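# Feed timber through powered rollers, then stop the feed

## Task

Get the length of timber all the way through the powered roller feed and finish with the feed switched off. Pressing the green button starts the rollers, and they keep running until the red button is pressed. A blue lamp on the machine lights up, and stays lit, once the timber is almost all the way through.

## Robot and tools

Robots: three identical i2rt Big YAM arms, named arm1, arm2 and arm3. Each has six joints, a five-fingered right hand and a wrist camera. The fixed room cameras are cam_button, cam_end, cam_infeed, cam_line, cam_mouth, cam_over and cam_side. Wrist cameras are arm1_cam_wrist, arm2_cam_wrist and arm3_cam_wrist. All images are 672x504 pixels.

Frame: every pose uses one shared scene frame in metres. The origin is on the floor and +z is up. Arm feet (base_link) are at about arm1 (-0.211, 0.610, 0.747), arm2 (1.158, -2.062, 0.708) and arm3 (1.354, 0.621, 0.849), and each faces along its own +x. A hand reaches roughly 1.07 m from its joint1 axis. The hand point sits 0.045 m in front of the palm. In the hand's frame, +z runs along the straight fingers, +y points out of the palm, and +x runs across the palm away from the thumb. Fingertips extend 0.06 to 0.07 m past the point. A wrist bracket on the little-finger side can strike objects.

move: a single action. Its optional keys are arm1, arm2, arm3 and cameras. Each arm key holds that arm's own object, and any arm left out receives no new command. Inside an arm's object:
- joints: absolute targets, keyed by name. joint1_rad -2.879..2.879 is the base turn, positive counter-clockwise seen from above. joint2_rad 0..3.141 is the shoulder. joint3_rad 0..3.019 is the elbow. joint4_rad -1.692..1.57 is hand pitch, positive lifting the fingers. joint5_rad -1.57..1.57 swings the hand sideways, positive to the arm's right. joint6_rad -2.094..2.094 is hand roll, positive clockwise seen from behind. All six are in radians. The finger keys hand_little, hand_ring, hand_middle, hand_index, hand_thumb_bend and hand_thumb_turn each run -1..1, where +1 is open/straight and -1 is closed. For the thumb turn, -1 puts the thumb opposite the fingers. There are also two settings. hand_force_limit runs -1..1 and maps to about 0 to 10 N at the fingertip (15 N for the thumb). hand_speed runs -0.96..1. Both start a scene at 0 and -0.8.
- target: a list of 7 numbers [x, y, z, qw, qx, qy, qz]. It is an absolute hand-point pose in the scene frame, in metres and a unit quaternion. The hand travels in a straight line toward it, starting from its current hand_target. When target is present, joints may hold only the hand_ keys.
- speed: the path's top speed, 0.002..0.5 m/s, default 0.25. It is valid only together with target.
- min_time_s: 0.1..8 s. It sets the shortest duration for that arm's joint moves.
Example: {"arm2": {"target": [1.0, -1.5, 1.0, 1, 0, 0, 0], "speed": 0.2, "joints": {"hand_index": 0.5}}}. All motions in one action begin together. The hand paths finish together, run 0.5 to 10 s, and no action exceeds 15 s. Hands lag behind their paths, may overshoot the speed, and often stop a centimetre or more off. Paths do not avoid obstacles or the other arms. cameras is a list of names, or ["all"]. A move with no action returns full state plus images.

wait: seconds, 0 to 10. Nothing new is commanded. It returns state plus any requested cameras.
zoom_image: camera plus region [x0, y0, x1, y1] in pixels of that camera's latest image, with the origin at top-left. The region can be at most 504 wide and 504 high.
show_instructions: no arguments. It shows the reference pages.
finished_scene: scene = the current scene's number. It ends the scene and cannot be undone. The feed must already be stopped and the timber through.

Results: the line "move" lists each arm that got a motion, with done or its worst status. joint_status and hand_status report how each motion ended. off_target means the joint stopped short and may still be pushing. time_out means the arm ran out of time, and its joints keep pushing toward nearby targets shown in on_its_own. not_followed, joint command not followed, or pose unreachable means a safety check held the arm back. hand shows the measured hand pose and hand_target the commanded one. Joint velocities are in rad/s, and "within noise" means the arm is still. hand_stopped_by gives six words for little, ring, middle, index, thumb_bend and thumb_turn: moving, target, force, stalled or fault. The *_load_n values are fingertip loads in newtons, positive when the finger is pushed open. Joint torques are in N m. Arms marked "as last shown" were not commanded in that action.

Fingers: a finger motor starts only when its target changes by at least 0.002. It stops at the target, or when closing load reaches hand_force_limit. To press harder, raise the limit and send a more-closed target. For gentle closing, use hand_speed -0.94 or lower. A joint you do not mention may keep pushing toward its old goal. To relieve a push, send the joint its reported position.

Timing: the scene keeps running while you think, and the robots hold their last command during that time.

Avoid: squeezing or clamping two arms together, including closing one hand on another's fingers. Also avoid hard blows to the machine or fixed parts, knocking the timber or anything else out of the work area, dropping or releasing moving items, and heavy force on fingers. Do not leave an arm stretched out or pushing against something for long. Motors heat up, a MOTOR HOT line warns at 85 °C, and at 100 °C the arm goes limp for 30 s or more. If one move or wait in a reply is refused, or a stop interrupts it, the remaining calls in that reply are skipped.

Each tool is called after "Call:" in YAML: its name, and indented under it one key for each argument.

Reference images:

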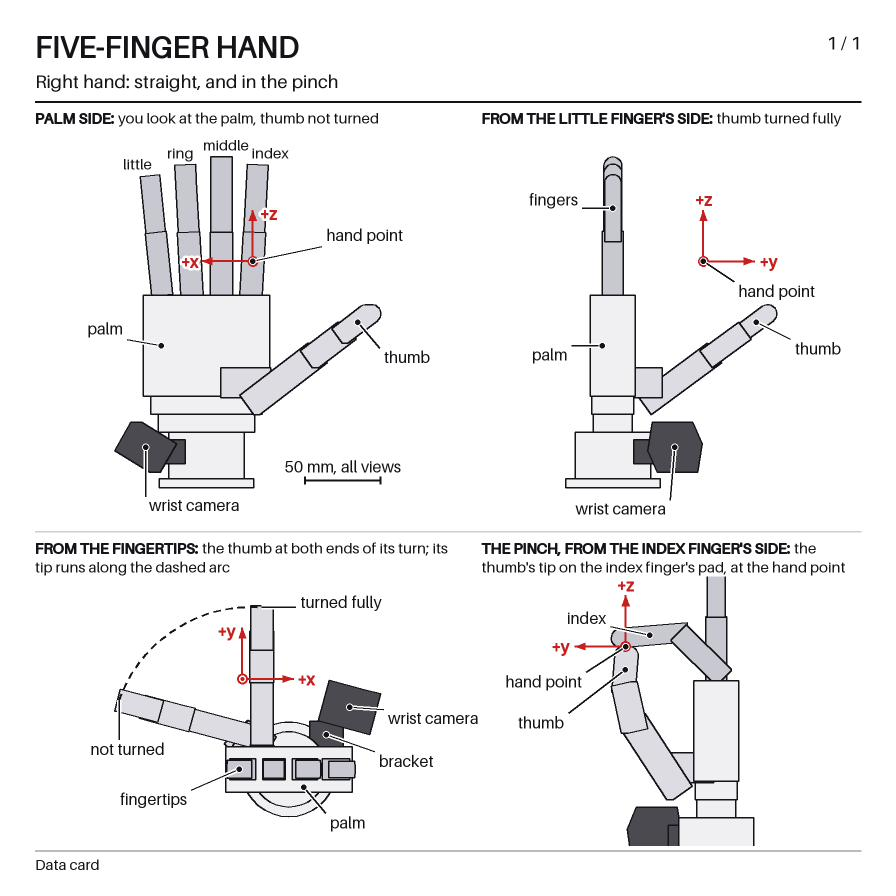

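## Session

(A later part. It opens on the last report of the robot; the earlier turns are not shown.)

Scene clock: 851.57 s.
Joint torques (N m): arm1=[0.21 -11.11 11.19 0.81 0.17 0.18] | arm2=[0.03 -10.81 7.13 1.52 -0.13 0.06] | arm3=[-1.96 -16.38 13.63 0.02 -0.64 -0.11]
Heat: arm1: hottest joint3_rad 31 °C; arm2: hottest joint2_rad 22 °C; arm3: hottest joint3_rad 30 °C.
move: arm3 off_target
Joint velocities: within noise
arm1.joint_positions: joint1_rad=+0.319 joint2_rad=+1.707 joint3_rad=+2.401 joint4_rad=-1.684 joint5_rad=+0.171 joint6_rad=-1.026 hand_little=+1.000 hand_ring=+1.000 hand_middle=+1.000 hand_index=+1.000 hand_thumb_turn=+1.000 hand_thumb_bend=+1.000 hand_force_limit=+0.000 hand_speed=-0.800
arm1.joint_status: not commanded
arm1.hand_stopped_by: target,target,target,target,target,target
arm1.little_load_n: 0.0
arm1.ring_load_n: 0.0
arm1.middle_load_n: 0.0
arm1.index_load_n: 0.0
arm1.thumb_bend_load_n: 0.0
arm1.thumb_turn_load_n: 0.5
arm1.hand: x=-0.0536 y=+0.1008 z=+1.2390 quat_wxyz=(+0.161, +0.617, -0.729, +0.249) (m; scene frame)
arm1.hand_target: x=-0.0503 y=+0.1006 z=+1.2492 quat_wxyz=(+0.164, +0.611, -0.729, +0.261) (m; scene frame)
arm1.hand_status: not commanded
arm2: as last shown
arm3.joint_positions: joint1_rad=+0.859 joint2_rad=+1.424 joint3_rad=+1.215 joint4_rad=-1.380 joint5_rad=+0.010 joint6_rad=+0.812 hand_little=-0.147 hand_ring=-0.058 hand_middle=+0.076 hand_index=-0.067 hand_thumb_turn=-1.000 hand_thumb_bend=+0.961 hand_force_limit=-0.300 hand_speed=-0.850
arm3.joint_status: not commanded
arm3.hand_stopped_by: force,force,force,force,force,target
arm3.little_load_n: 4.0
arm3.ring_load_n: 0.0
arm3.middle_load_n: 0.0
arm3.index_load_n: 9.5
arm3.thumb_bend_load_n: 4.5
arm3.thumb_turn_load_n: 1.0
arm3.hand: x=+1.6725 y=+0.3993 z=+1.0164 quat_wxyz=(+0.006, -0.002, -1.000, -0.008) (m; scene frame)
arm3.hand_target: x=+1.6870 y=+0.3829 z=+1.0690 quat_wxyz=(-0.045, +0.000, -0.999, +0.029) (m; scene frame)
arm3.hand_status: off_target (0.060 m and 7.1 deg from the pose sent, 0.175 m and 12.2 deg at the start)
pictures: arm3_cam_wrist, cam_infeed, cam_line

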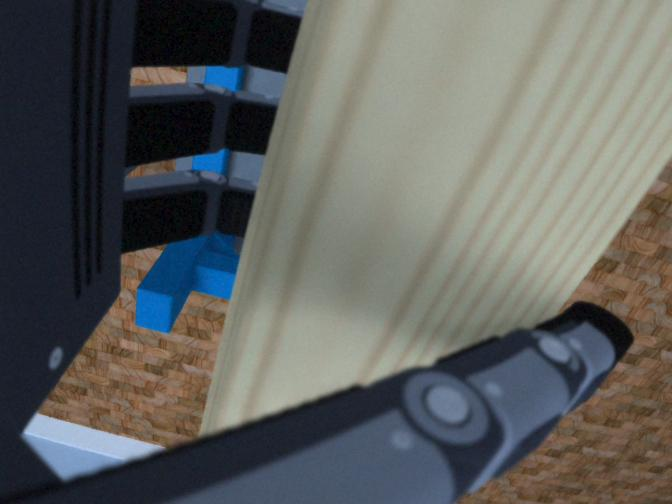

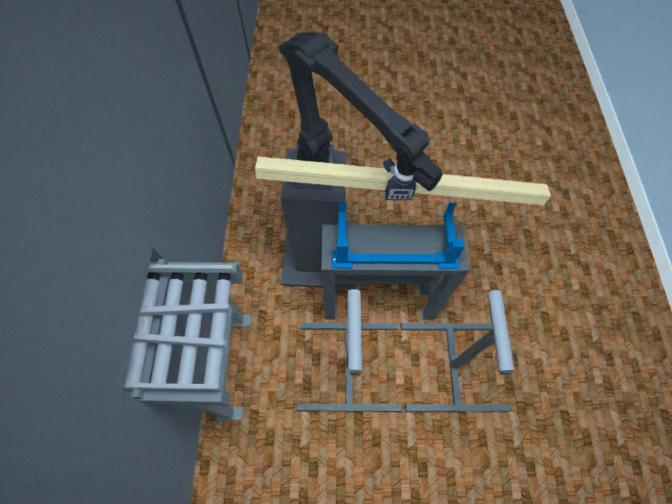

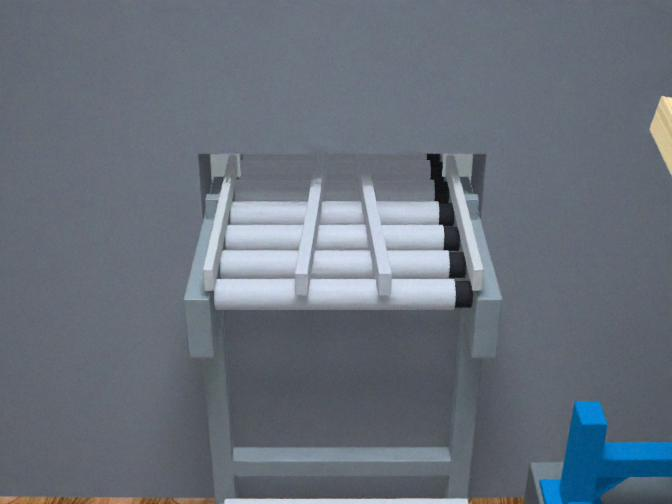

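Call:
move:
  arm3: {"target": [1.58, 0.2, 1.08, -0.0905, 0.0, -0.9955, 0.028], "speed": 0.12}
  cameras: ["cam_infeed"]

Call:
move:
  arm3: {"target": [1.47, -0.01, 1.05, -0.0905, 0.0, -0.9955, 0.028], "speed": 0.12}
  cameras: ["arm3_cam_wrist", "cam_infeed", "cam_line", "cam_mouth"]

Scene clock: 894.83 s.
Joint torques (N m): arm1=[0.26 -11.11 11.21 0.83 0.17 0.18] | arm2=[0.03 -10.81 7.12 1.52 -0.13 0.06] | arm3=[-1.44 -17.61 13.83 -0.12 -0.76 -0.01]
Heat: arm1: hottest joint3_rad 31 °C; arm2: hottest joint2_rad 21 °C; arm3: hottest joint3_rad 35 °C.
move: arm3 off_target
Joint velocities: within noise
arm1: as last shown
arm1.thumb_turn_load_n: 0.0
arm2.joint_positions: joint1_rad=+0.187 joint2_rad=+1.405 joint3_rad=+1.397 joint4_rad=-1.570 joint5_rad=+0.000 joint6_rad=+0.430 hand_little=-1.000 hand_ring=-1.000 hand_middle=-1.000 hand_index=+1.000 hand_thumb_turn=+1.000 hand_thumb_bend=+1.000 hand_force_limit=+0.000 hand_speed=+0.400
arm2.joint_status: not commanded
arm2.hand_stopped_by: target,target,target,target,target,target
arm2.little_load_n: 0.0
arm2.ring_load_n: 0.0
arm2.middle_load_n: 0.0
arm2.index_load_n: 0.0
arm2.thumb_bend_load_n: 0.0
arm2.thumb_turn_load_n: 0.0
arm2.hand: x=+0.9533 y=-1.7590 z=+0.9556 quat_wxyz=(-0.001, +1.000, +0.009, +0.001) (m; scene frame)
arm2.hand_target: x=+0.9531 y=-1.7531 z=+0.9500 quat_wxyz=(+0.000, +1.000, +0.000, +0.000) (m; scene frame)
arm2.hand_status: not commanded
arm3.joint_positions: joint1_rad=+0.395 joint2_rad=+1.619 joint3_rad=+1.476 joint4_rad=-1.400 joint5_rad=-0.121 joint6_rad=+0.355 hand_little=-0.147 hand_ring=-0.058 hand_middle=+0.076 hand_index=-0.067 hand_thumb_turn=-1.000 hand_thumb_bend=+0.961 hand_force_limit=-0.300 hand_speed=-0.850
arm3.joint_status: not commanded
arm3.hand_stopped_by: force,force,force,force,force,target
arm3.little_load_n: 4.5
arm3.ring_load_n: 0.0
arm3.middle_load_n: 0.0
arm3.index_load_n: 9.0
arm3.thumb_bend_load_n: 5.0
arm3.thumb_turn_load_n: 1.0
arm3.hand: x=+1.5710 y=+0.2221 z=+1.0355 quat_wxyz=(-0.066, -0.005, -0.998, -0.013) (m; scene frame)
arm3.hand_target: x=+1.5786 y=+0.2033 z=+1.0795 quat_wxyz=(-0.090, +0.000, -0.996, +0.029) (m; scene frame)
arm3.hand_status: off_target (0.051 m and 5.5 deg from the pose sent, 0.229 m and 11.8 deg at the start)
pictures: cam_infeed

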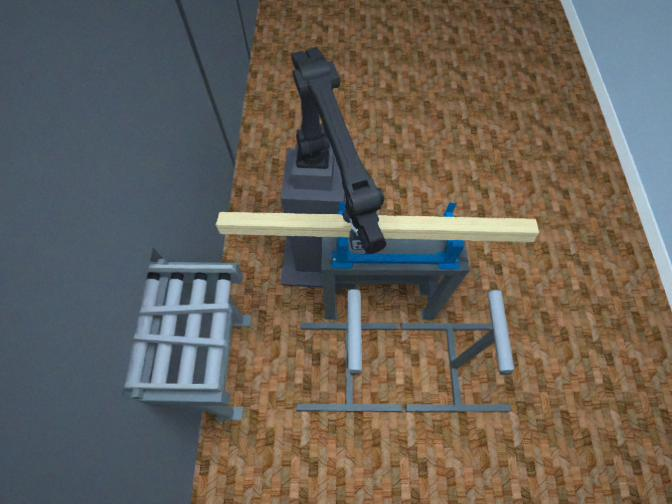

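Scene clock: 897.97 s.
Joint torques (N m): arm1=[0.21 -11.16 11.19 0.83 0.17 0.18] | arm2=[0.03 -10.81 7.12 1.52 -0.13 0.06] | arm3=[-1.49 -26.7 13.74 -0.4 -0.69 0]
Heat: arm1: hottest joint3_rad 31 °C; arm2: hottest joint2_rad 21 °C; arm3: hottest joint3_rad 35 °C.
move: arm3 off_target
Joint velocities: within noise
arm1, arm2: as last shown
arm1.thumb_bend_load_n: -0.5
arm3.joint_positions: joint1_rad=+0.136 joint2_rad=+2.200 joint3_rad=+2.251 joint4_rad=-1.633 joint5_rad=-0.150 joint6_rad=+0.093 hand_little=-0.147 hand_ring=-0.058 hand_middle=+0.076 hand_index=-0.067 hand_thumb_turn=-1.000 hand_thumb_bend=+0.961 hand_force_limit=-0.300 hand_speed=-0.850
arm3.joint_status: not commanded
arm3.hand_stopped_by: force,force,force,force,force,target
arm3.little_load_n: 4.5
arm3.ring_load_n: 0.0
arm3.middle_load_n: 0.0
arm3.index_load_n: 9.0
arm3.thumb_bend_load_n: 4.5
arm3.thumb_turn_load_n: 1.0
arm3.hand: x=+1.4689 y=+0.0059 z=+0.9995 quat_wxyz=(-0.078, -0.005, -0.997, -0.017) (m; scene frame)
arm3.hand_target: x=+1.4694 y=-0.0061 z=+1.0493 quat_wxyz=(-0.090, +0.000, -0.995, +0.029) (m; scene frame)
arm3.hand_status: off_target (0.053 m and 5.4 deg from the pose sent, 0.254 m and 5.5 deg at the start)
pictures: arm3_cam_wrist, cam_infeed, cam_line, cam_mouth

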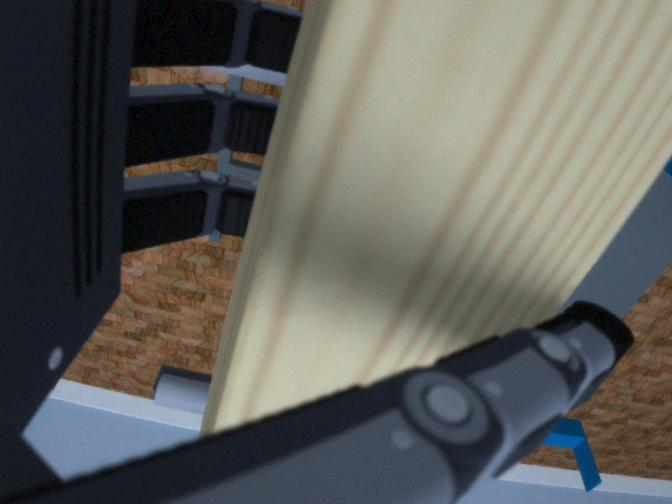

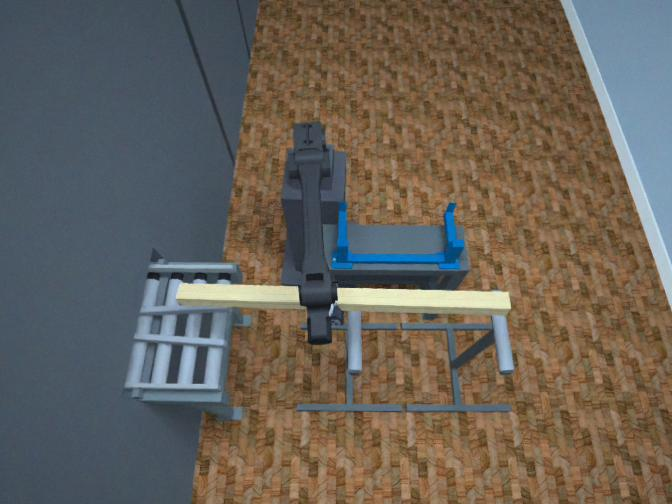

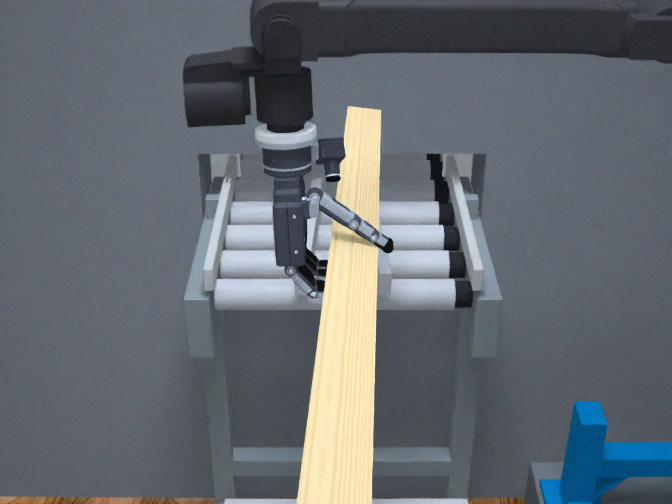

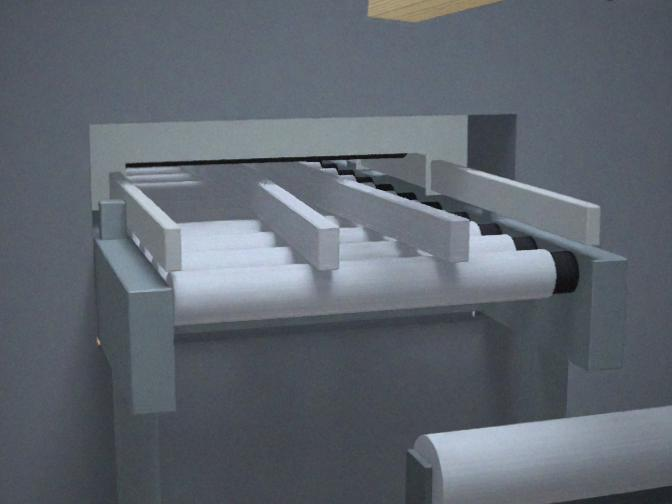

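Call:
move:
  arm3: {"target": [1.43, -0.014, 0.93, -0.0905, 0.0295, -0.995, 0.028], "speed": 0.1}
  cameras: ["cam_infeed", "cam_line", "cam_mouth"]

Call:
zoom_image:
  camera: "cam_line"
  region: [180, 80, 520, 400]

Scene clock: 931.50 s.
Joint torques (N m): arm1=[0.21 -11.16 11.19 0.8 0.17 0.18] | arm2=[0.03 -10.81 7.13 1.52 -0.13 0.06] | arm3=[-1.9 -28.22 9.4 0.38 -0.62 0.01]
Heat: arm1: hottest joint3_rad 31 °C; arm2: hottest joint2_rad 21 °C; arm3: hottest joint3_rad 33 °C.
move: arm3 off_target
Joint velocities: within noise
arm1, arm2: as last shown
arm1.thumb_bend_load_n: 0.0
arm3.joint_positions: joint1_rad=+0.085 joint2_rad=+2.240 joint3_rad=+2.046 joint4_rad=-1.376 joint5_rad=-0.158 joint6_rad=-0.025 hand_little=-0.147 hand_ring=-0.058 hand_middle=+0.076 hand_index=-0.067 hand_thumb_turn=-1.000 hand_thumb_bend=+0.961 hand_force_limit=-0.300 hand_speed=-0.850
arm3.joint_status: not commanded
arm3.hand_stopped_by: force,force,force,force,force,target
arm3.little_load_n: 5.0
arm3.ring_load_n: 0.0
arm3.middle_load_n: 0.0
arm3.index_load_n: 9.0
arm3.thumb_bend_load_n: 4.5
arm3.thumb_turn_load_n: 1.0
arm3.hand: x=+1.4332 y=-0.0014 z=+0.8936 quat_wxyz=(-0.083, +0.029, -0.996, -0.005) (m; scene frame)
arm3.hand_target: x=+1.4299 y=-0.0128 z=+0.9296 quat_wxyz=(-0.090, +0.030, -0.995, +0.028) (m; scene frame)
arm3.hand_status: off_target (0.039 m and 3.9 deg from the pose sent, 0.082 m and 6.7 deg at the start)
pictures: cam_infeed, cam_line, cam_mouth

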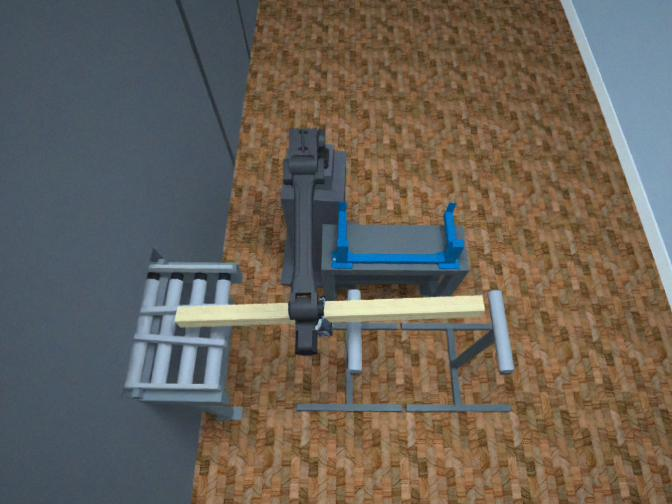

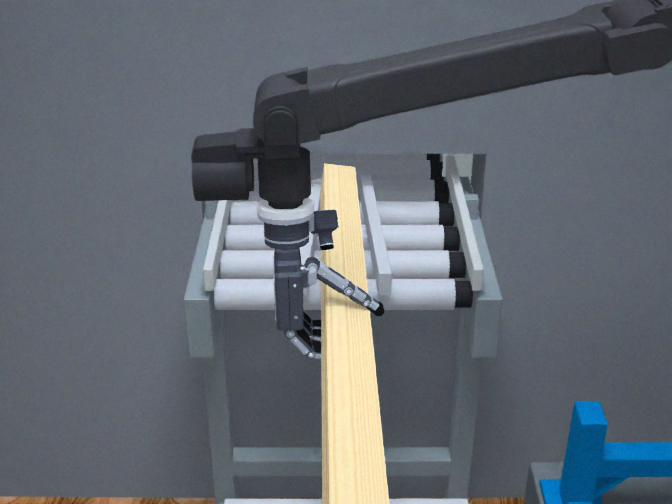

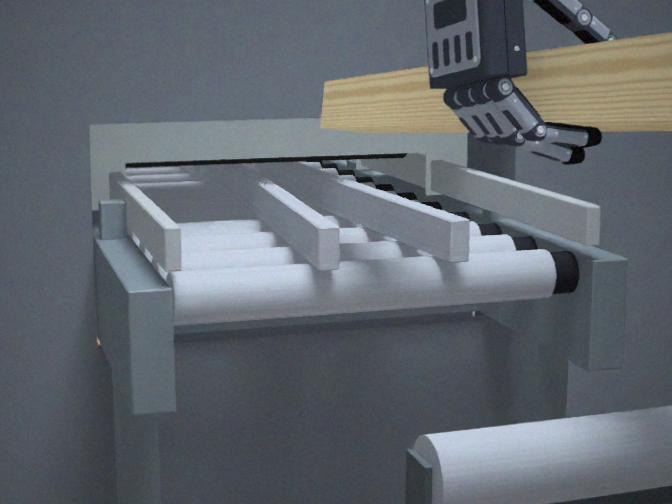

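Scaled by 1.482 from the camera's 672x504 image, which has a finer 960x720 frame.

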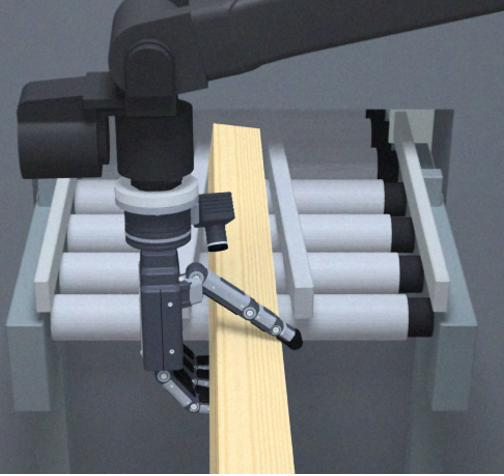

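Call:
move:
  arm3: {"target": [1.428, -0.012, 0.85, -0.0905, 0.021, -0.995, 0.028], "speed": 0.08}
  cameras: ["cam_infeed", "cam_line", "cam_mouth"]

Call:
zoom_image:
  camera: "cam_line"
  region: [180, 120, 520, 460]

Scene clock: 943.13 s.
Joint torques (N m): arm1=[0.26 -11.16 11.18 0.81 0.17 0.18] | arm2=[0.03 -10.81 7.12 1.54 -0.13 0.06] | arm3=[-1.9 -27.4 9.01 0.42 -0.63 0.15]
Heat: arm1: hottest joint3_rad 31 °C; arm2: hottest joint2_rad 21 °C; arm3: hottest joint3_rad 33 °C.
move: arm3 off_target
Joint velocities: within noise
arm1, arm2: as last shown
arm3.joint_positions: joint1_rad=+0.081 joint2_rad=+2.285 joint3_rad=+1.917 joint4_rad=-1.198 joint5_rad=-0.158 joint6_rad=-0.025 hand_little=-0.147 hand_ring=-0.058 hand_middle=+0.076 hand_index=-0.067 hand_thumb_turn=-1.000 hand_thumb_bend=+0.961 hand_force_limit=-0.300 hand_speed=-0.850
arm3.joint_status: not commanded
arm3.hand_stopped_by: force,force,force,force,force,target
arm3.little_load_n: 4.5
arm3.ring_load_n: 0.0
arm3.middle_load_n: 0.0
arm3.index_load_n: 9.0
arm3.thumb_bend_load_n: 4.5
arm3.thumb_turn_load_n: 1.0
arm3.hand: x=+1.4312 y=+0.0050 z=+0.8166 quat_wxyz=(-0.083, +0.027, -0.996, -0.002) (m; scene frame)
arm3.hand_target: x=+1.4279 y=-0.0109 z=+0.8499 quat_wxyz=(-0.090, +0.021, -0.995, +0.028) (m; scene frame)
arm3.hand_status: off_target (0.038 m and 3.6 deg from the pose sent, 0.045 m and 4.0 deg at the start)
pictures: cam_infeed, cam_line, cam_mouth

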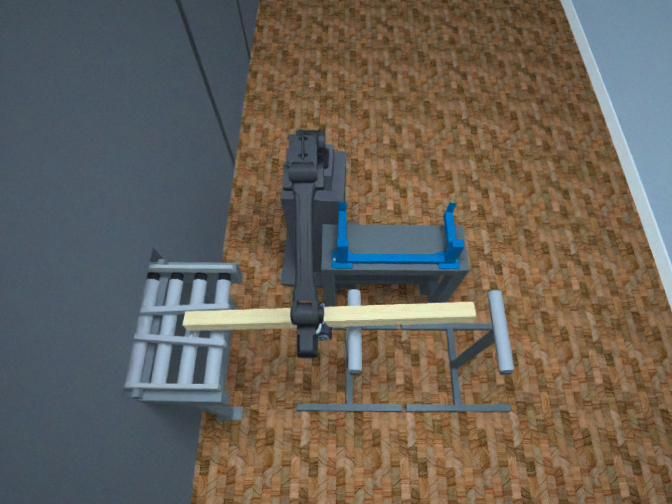

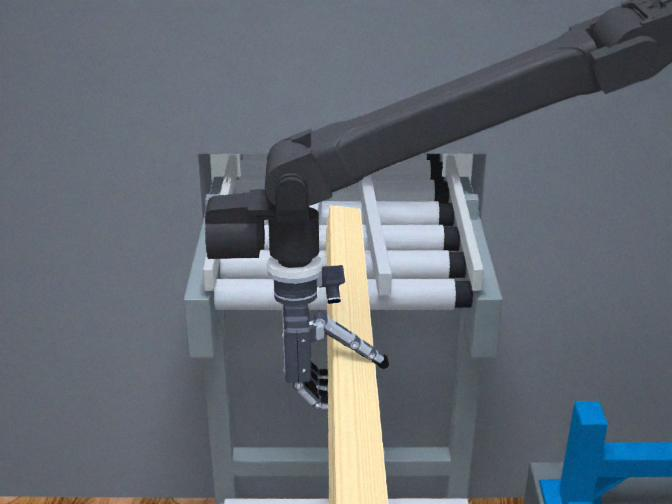

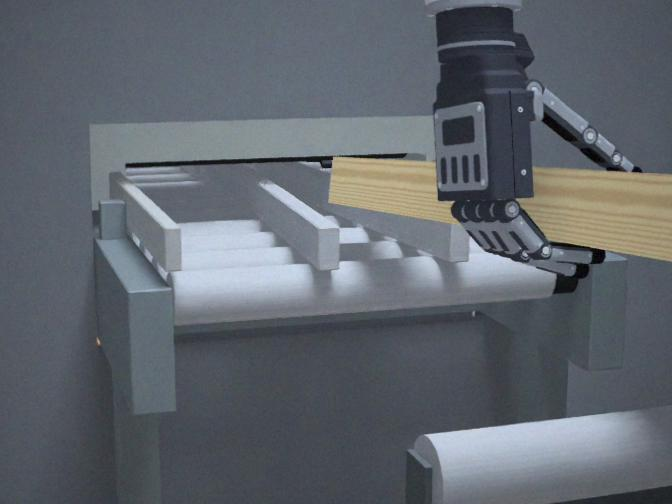

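Scaled by 1.482 from the camera's 672x504 image, which has a finer 960x720 frame.

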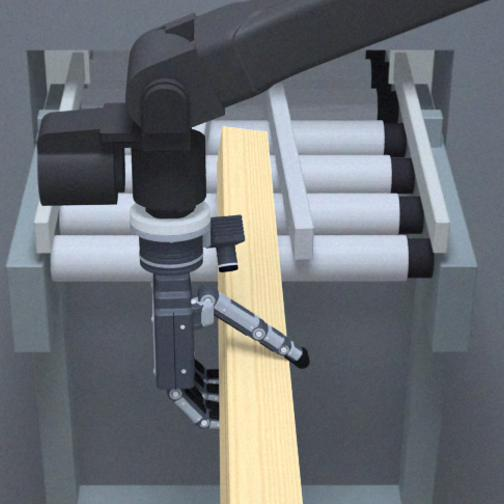

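Call:
move:
  arm3: {"target": [1.428, -0.018, 0.815, -0.0905, 0.024, -0.995, 0.028], "speed": 0.06}
  cameras: ["cam_line", "cam_mouth"]

Call:
move:
  arm3: {"target": [1.428, -0.018, 0.79, -0.0905, 0.024, -0.995, 0.028], "speed": 0.06}
  cameras: ["cam_infeed", "cam_line", "cam_mouth"]

Scene clock: 956.50 s.
Joint torques (N m): arm1=[0.21 -11.11 11.19 0.84 0.17 0.18] | arm2=[-0.03 -10.81 7.12 1.54 -0.13 0.06] | arm3=[-2.02 -28.16 8.69 0.38 -0.62 0.09]
Heat: arm1: hottest joint3_rad 32 °C; arm2: hottest joint2_rad 21 °C; arm3: hottest joint3_rad 33 °C.
move: arm3 off_target
Joint velocities: within noise
arm1, arm2: as last shown
arm3.joint_positions: joint1_rad=+0.081 joint2_rad=+2.340 joint3_rad=+1.917 joint4_rad=-1.145 joint5_rad=-0.158 joint6_rad=-0.025 hand_little=-0.147 hand_ring=-0.058 hand_middle=+0.076 hand_index=-0.067 hand_thumb_turn=-1.000 hand_thumb_bend=+0.961 hand_force_limit=-0.300 hand_speed=-0.850
arm3.joint_status: not commanded
arm3.hand_stopped_by: force,force,force,force,force,target
arm3.little_load_n: 4.5
arm3.ring_load_n: 0.0
arm3.middle_load_n: 0.0
arm3.index_load_n: 9.0
arm3.thumb_bend_load_n: 4.5
arm3.thumb_turn_load_n: 1.0
arm3.hand: x=+1.4317 y=+0.0012 z=+0.7805 quat_wxyz=(-0.083, +0.027, -0.996, -0.003) (m; scene frame)
arm3.hand_target: x=+1.4279 y=-0.0169 z=+0.8150 quat_wxyz=(-0.090, +0.024, -0.995, +0.028) (m; scene frame)
arm3.hand_status: off_target (0.040 m and 3.7 deg from the pose sent, 0.023 m and 3.6 deg at the start)
pictures: cam_line, cam_mouth

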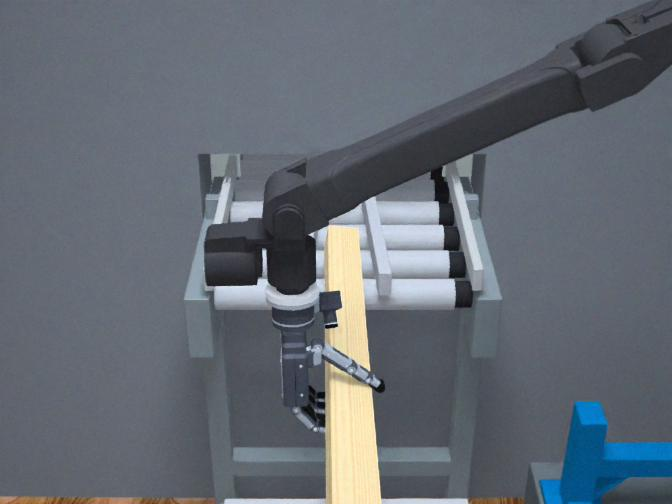

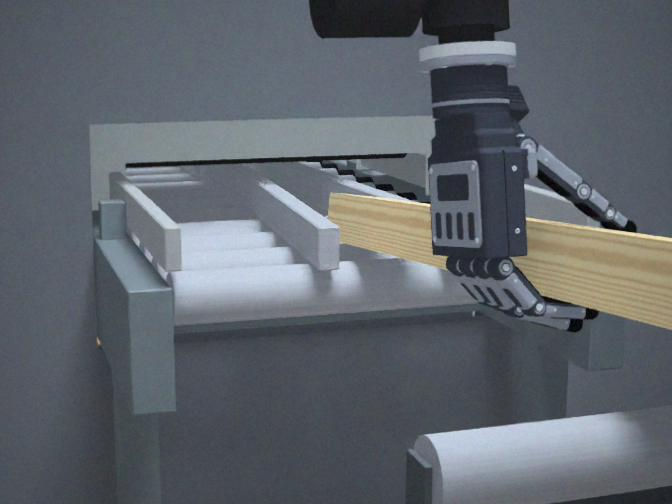

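Scene clock: 957.60 s.
Joint torques (N m): arm1=[0.26 -11.11 11.19 0.81 0.17 0.18] | arm2=[0.03 -10.81 7.12 1.52 -0.13 0.06] | arm3=[-2.02 -27.69 8.31 0.53 -0.62 0.08]
Heat: arm1: hottest joint3_rad 32 °C; arm2: hottest joint2_rad 21 °C; arm3: hottest joint3_rad 32 °C.
move: arm3 off_target
Joint velocities: within noise
arm1, arm2: as last shown
arm1.middle_load_n: 0.5
arm3.joint_positions: joint1_rad=+0.081 joint2_rad=+2.360 joint3_rad=+1.905 joint4_rad=-1.103 joint5_rad=-0.158 joint6_rad=-0.025 hand_little=-0.147 hand_ring=-0.058 hand_middle=+0.076 hand_index=-0.067 hand_thumb_turn=-1.000 hand_thumb_bend=+0.961 hand_force_limit=-0.300 hand_speed=-0.850
arm3.joint_status: not commanded
arm3.hand_stopped_by: force,force,force,force,force,target
arm3.little_load_n: 0.0
arm3.ring_load_n: 0.0
arm3.middle_load_n: 0.5
arm3.index_load_n: 12.0
arm3.thumb_bend_load_n: 4.5
arm3.thumb_turn_load_n: 2.5
arm3.hand: x=+1.4319 y=-0.0001 z=+0.7626 quat_wxyz=(-0.083, +0.027, -0.996, +0.001) (m; scene frame)
arm3.hand_target: x=+1.4279 y=-0.0171 z=+0.7900 quat_wxyz=(-0.090, +0.024, -0.995, +0.028) (m; scene frame)
arm3.hand_status: off_target (0.033 m and 3.2 deg from the pose sent, 0.022 m and 3.7 deg at the start)
pictures: cam_infeed, cam_line, cam_mouth

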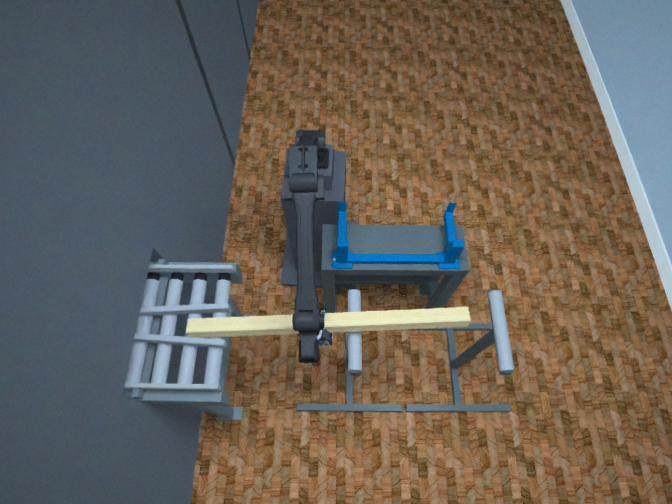

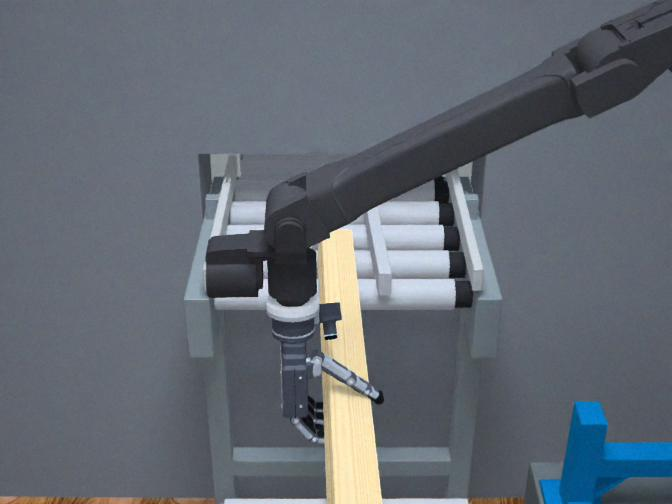

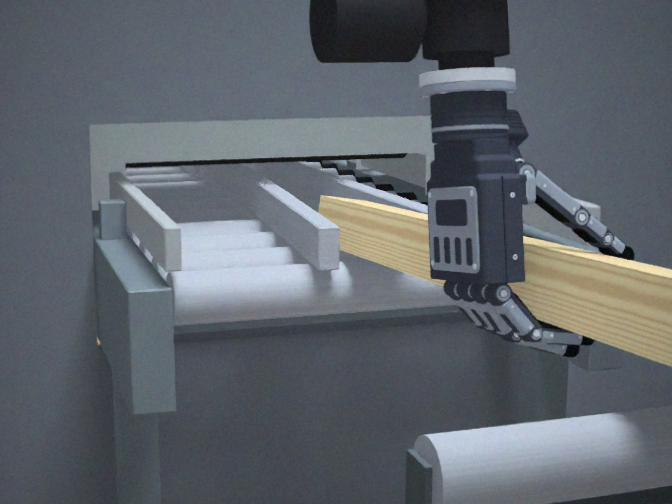

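Call:
zoom_image:
  camera: "cam_mouth"
  region: [200, 130, 672, 504]

Call:
zoom_image:
  camera: "cam_line"
  region: [250, 180, 450, 380]

Scaled by 1.068 from the camera's 672x504 image, which has a finer 960x720 frame.

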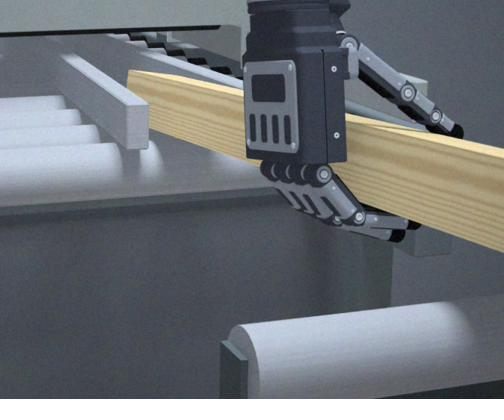

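Scaled by 2.520 from the camera's 672x504 image, which has a finer 960x720 frame.

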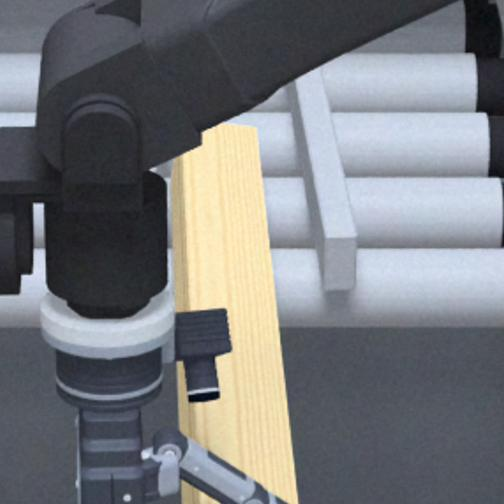

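Call:
move:
  arm3: {"target": [1.428, -0.010, 0.772, -0.070, 0.020, -0.9965, 0.028], "speed": 0.05}
  cameras: ["cam_infeed", "cam_line", "cam_mouth"]

Call:
zoom_image:
  camera: "cam_mouth"
  region: [200, 130, 672, 504]

Scene clock: 981.27 s.
Joint torques (N m): arm1=[0.26 -11.11 11.21 0.84 0.17 0.18] | arm2=[-0.03 -10.81 7.12 1.54 -0.13 0.06] | arm3=[-1.14 -27.46 8.08 0.44 -0.41 0.27]
Heat: arm1: hottest joint3_rad 32 °C; arm2: hottest joint2_rad 21 °C; arm3: hottest joint3_rad 30 °C.
move: arm3 off_target
Joint velocities: within noise
arm1, arm2: as last shown
arm1.middle_load_n: 0.0
arm3.joint_positions: joint1_rad=+0.081 joint2_rad=+2.360 joint3_rad=+1.855 joint4_rad=-1.052 joint5_rad=-0.121 joint6_rad=-0.025 hand_little=-0.147 hand_ring=-0.058 hand_middle=+0.076 hand_index=-0.067 hand_thumb_turn=-1.000 hand_thumb_bend=+0.961 hand_force_limit=-0.300 hand_speed=-0.850
arm3.joint_status: not commanded
arm3.hand_stopped_by: force,force,force,force,force,target
arm3.little_load_n: 0.5
arm3.ring_load_n: 0.0
arm3.middle_load_n: 0.0
arm3.index_load_n: 12.0
arm3.thumb_bend_load_n: 2.5
arm3.thumb_turn_load_n: 0.0
arm3.hand: x=+1.4249 y=+0.0080 z=+0.7436 quat_wxyz=(-0.065, +0.027, -0.998, +0.002) (m; scene frame)
arm3.hand_target: x=+1.4279 y=-0.0092 z=+0.7720 quat_wxyz=(-0.070, +0.020, -0.997, +0.028) (m; scene frame)
arm3.hand_status: off_target (0.034 m and 3.1 deg from the pose sent, 0.014 m and 3.5 deg at the start)
pictures: cam_infeed, cam_line, cam_mouth

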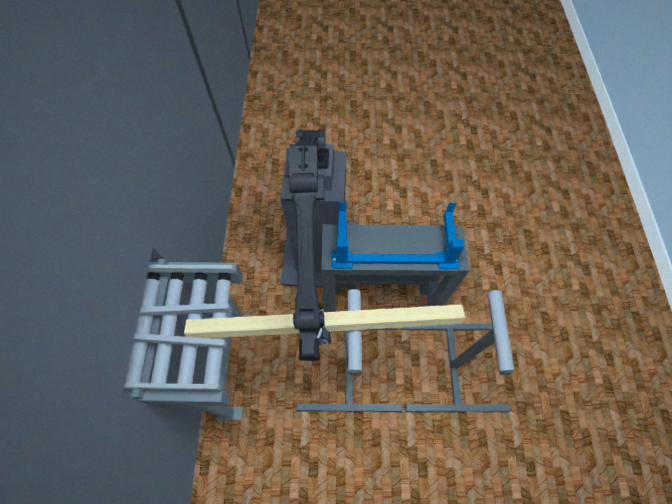

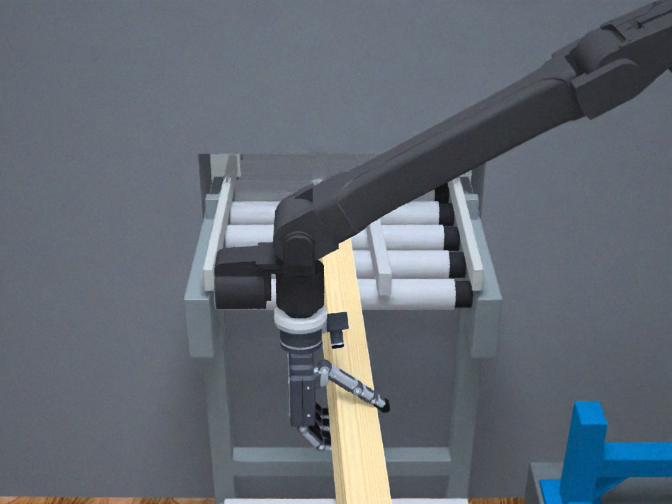

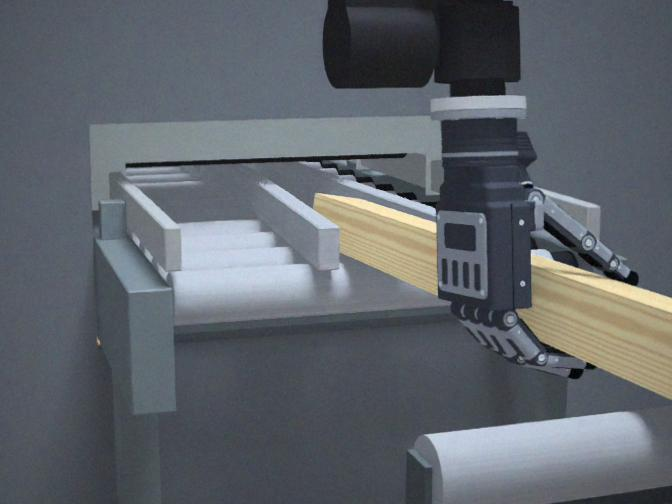

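Scaled by 1.068 from the camera's 672x504 image, which has a finer 960x720 frame.

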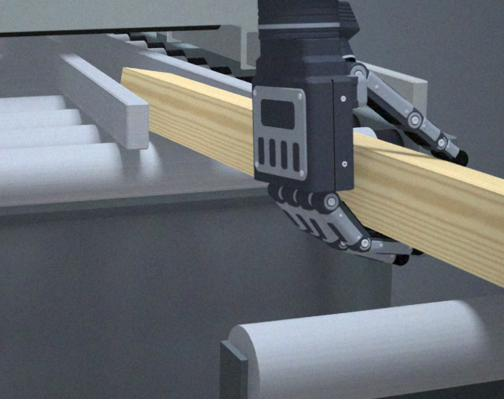

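Call:
move:
  arm3: {"target": [1.428, -0.018, 0.752, -0.070, 0.028, -0.9965, 0.028], "speed": 0.05}
  cameras: ["cam_line", "cam_mouth"]

Call:
move:
  arm3: {"target": [1.428, -0.018, 0.735, -0.060, 0.028, -0.9965, 0.028], "speed": 0.05}
  cameras: ["cam_infeed", "cam_line", "cam_mouth"]

Scene clock: 1003.50 s.
Joint torques (N m): arm1=[0.26 -11.16 11.19 0.81 0.17 0.17] | arm2=[-0.03 -10.81 7.13 1.52 -0.13 0.07] | arm3=[-1.08 -25.05 10.36 0.61 -0.4 0.1]
Heat: arm1: hottest joint3_rad 32 °C; arm2: hottest joint2_rad 21 °C; arm3: hottest joint3_rad 29 °C.
move: arm3 off_target
Joint velocities: within noise
arm1.joint_positions: joint1_rad=+0.319 joint2_rad=+1.707 joint3_rad=+2.401 joint4_rad=-1.684 joint5_rad=+0.171 joint6_rad=-1.026 hand_little=+1.000 hand_ring=+1.000 hand_middle=+1.000 hand_index=+1.000 hand_thumb_turn=+1.000 hand_thumb_bend=+1.000 hand_force_limit=+0.000 hand_speed=-0.800
arm1.joint_status: not commanded
arm1.hand_stopped_by: target,target,target,target,target,target
arm1.little_load_n: 0.0
arm1.ring_load_n: 0.0
arm1.middle_load_n: 0.0
arm1.index_load_n: 0.0
arm1.thumb_bend_load_n: 0.0
arm1.thumb_turn_load_n: 0.0
arm1.hand: x=-0.0536 y=+0.1008 z=+1.2390 quat_wxyz=(+0.161, +0.617, -0.729, +0.249) (m; scene frame)
arm1.hand_target: x=-0.0503 y=+0.1006 z=+1.2492 quat_wxyz=(+0.164, +0.611, -0.729, +0.261) (m; scene frame)
arm1.hand_status: not commanded
arm2: as last shown
arm3.joint_positions: joint1_rad=+0.081 joint2_rad=+2.377 joint3_rad=+1.855 joint4_rad=-1.043 joint5_rad=-0.121 joint6_rad=-0.024 hand_little=-0.147 hand_ring=-0.058 hand_middle=+0.076 hand_index=-0.067 hand_thumb_turn=-1.000 hand_thumb_bend=+0.961 hand_force_limit=-0.300 hand_speed=-0.850
arm3.joint_status: not commanded
arm3.hand_stopped_by: force,force,force,force,force,target
arm3.little_load_n: 0.0
arm3.ring_load_n: 0.0
arm3.middle_load_n: 0.0
arm3.index_load_n: 10.0
arm3.thumb_bend_load_n: 6.0
arm3.thumb_turn_load_n: 1.5
arm3.hand: x=+1.4250 y=+0.0099 z=+0.7326 quat_wxyz=(-0.065, +0.027, -0.998, -0.002) (m; scene frame)
arm3.hand_target: x=+1.4279 y=-0.0166 z=+0.7530 quat_wxyz=(-0.070, +0.028, -0.997, +0.028) (m; scene frame)
arm3.hand_status: off_target (0.034 m and 3.5 deg from the pose sent, 0.027 m and 3.0 deg at the start)
pictures: cam_line, cam_mouth

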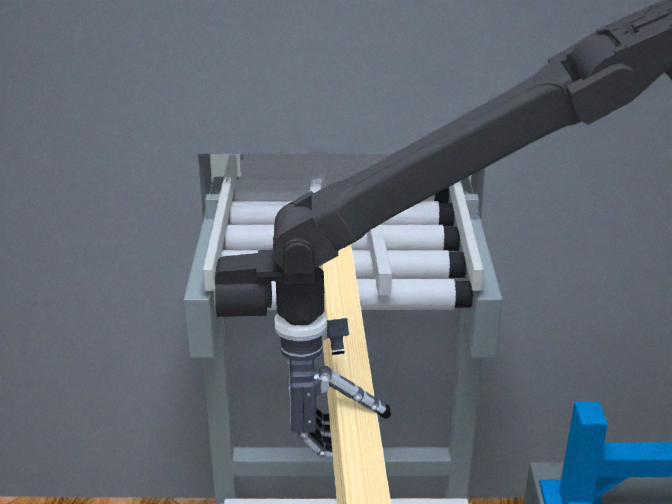

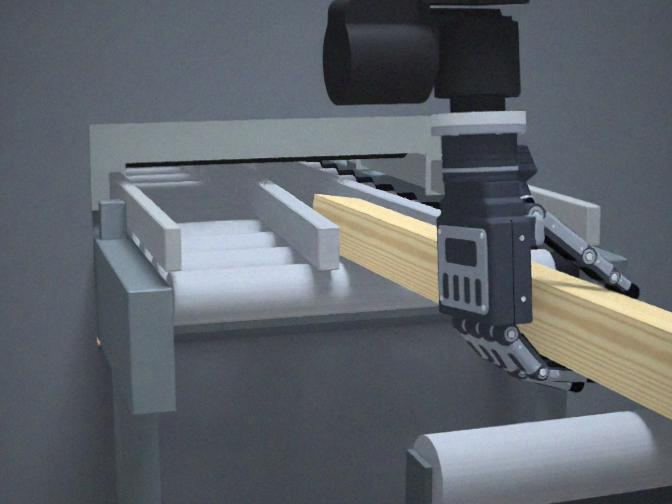

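Scene clock: 1004.47 s.
Joint torques (N m): arm1=[0.21 -11.11 11.19 0.83 0.17 0.18] | arm2=[0.03 -10.81 7.12 1.52 -0.13 0.06] | arm3=[-0.62 -23.12 10.18 1.46 -0.09 0.14]
Heat: arm1: hottest joint3_rad 32 °C; arm2: hottest joint2_rad 21 °C; arm3: hottest joint3_rad 29 °C.
move: arm3 off_target
Joint velocities: within noise
arm1: as last shown
arm2.joint_positions: joint1_rad=+0.187 joint2_rad=+1.405 joint3_rad=+1.397 joint4_rad=-1.570 joint5_rad=+0.000 joint6_rad=+0.430 hand_little=-1.000 hand_ring=-1.000 hand_middle=-1.000 hand_index=+1.000 hand_thumb_turn=+1.000 hand_thumb_bend=+1.000 hand_force_limit=+0.000 hand_speed=+0.400
arm2.joint_status: not commanded
arm2.hand_stopped_by: target,target,target,target,target,target
arm2.little_load_n: 0.0
arm2.ring_load_n: 0.0
arm2.middle_load_n: 0.0
arm2.index_load_n: 0.0
arm2.thumb_bend_load_n: 0.0
arm2.thumb_turn_load_n: 0.0
arm2.hand: x=+0.9533 y=-1.7590 z=+0.9556 quat_wxyz=(-0.001, +1.000, +0.009, +0.001) (m; scene frame)
arm2.hand_target: x=+0.9531 y=-1.7531 z=+0.9500 quat_wxyz=(+0.000, +1.000, +0.000, +0.000) (m; scene frame)
arm2.hand_status: not commanded
arm3.joint_positions: joint1_rad=+0.081 joint2_rad=+2.378 joint3_rad=+1.855 joint4_rad=-1.037 joint5_rad=-0.109 joint6_rad=-0.024 hand_little=-0.147 hand_ring=-0.058 hand_middle=+0.076 hand_index=-0.067 hand_thumb_turn=-1.000 hand_thumb_bend=+0.961 hand_force_limit=-0.300 hand_speed=-0.850
arm3.joint_status: not commanded
arm3.hand_stopped_by: force,force,force,force,force,target
arm3.little_load_n: 0.5
arm3.ring_load_n: 0.0
arm3.middle_load_n: 0.0
arm3.index_load_n: 8.0
arm3.thumb_bend_load_n: 6.0
arm3.thumb_turn_load_n: 0.0
arm3.hand: x=+1.4228 y=+0.0084 z=+0.7314 quat_wxyz=(-0.059, +0.027, -0.998, +0.001) (m; scene frame)
arm3.hand_target: x=+1.4280 y=-0.0168 z=+0.7361 quat_wxyz=(-0.060, +0.028, -0.997, +0.028) (m; scene frame)
arm3.hand_status: off_target (0.027 m and 3.2 deg from the pose sent, 0.028 m and 3.5 deg at the start)
pictures: cam_infeed, cam_line, cam_mouth

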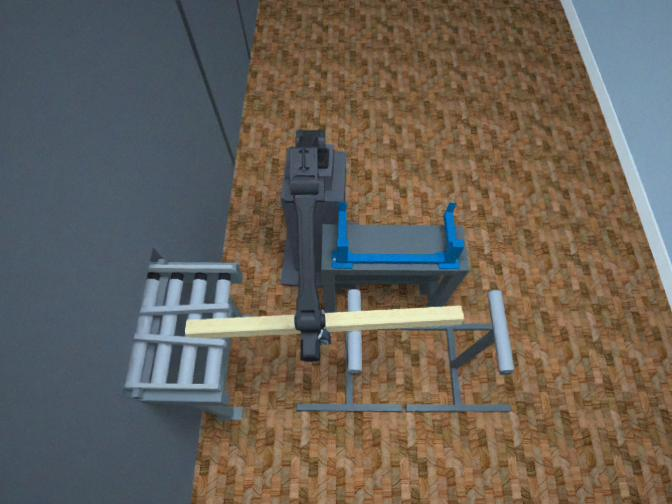

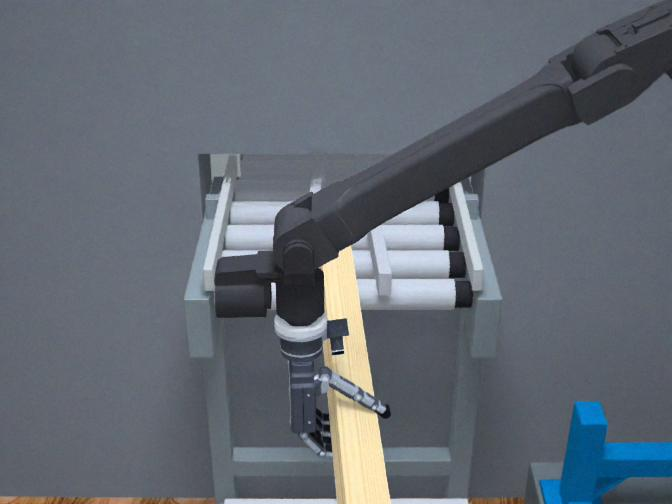

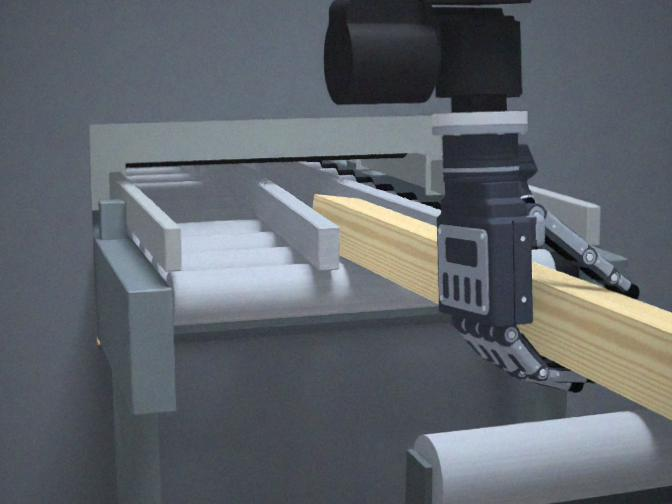

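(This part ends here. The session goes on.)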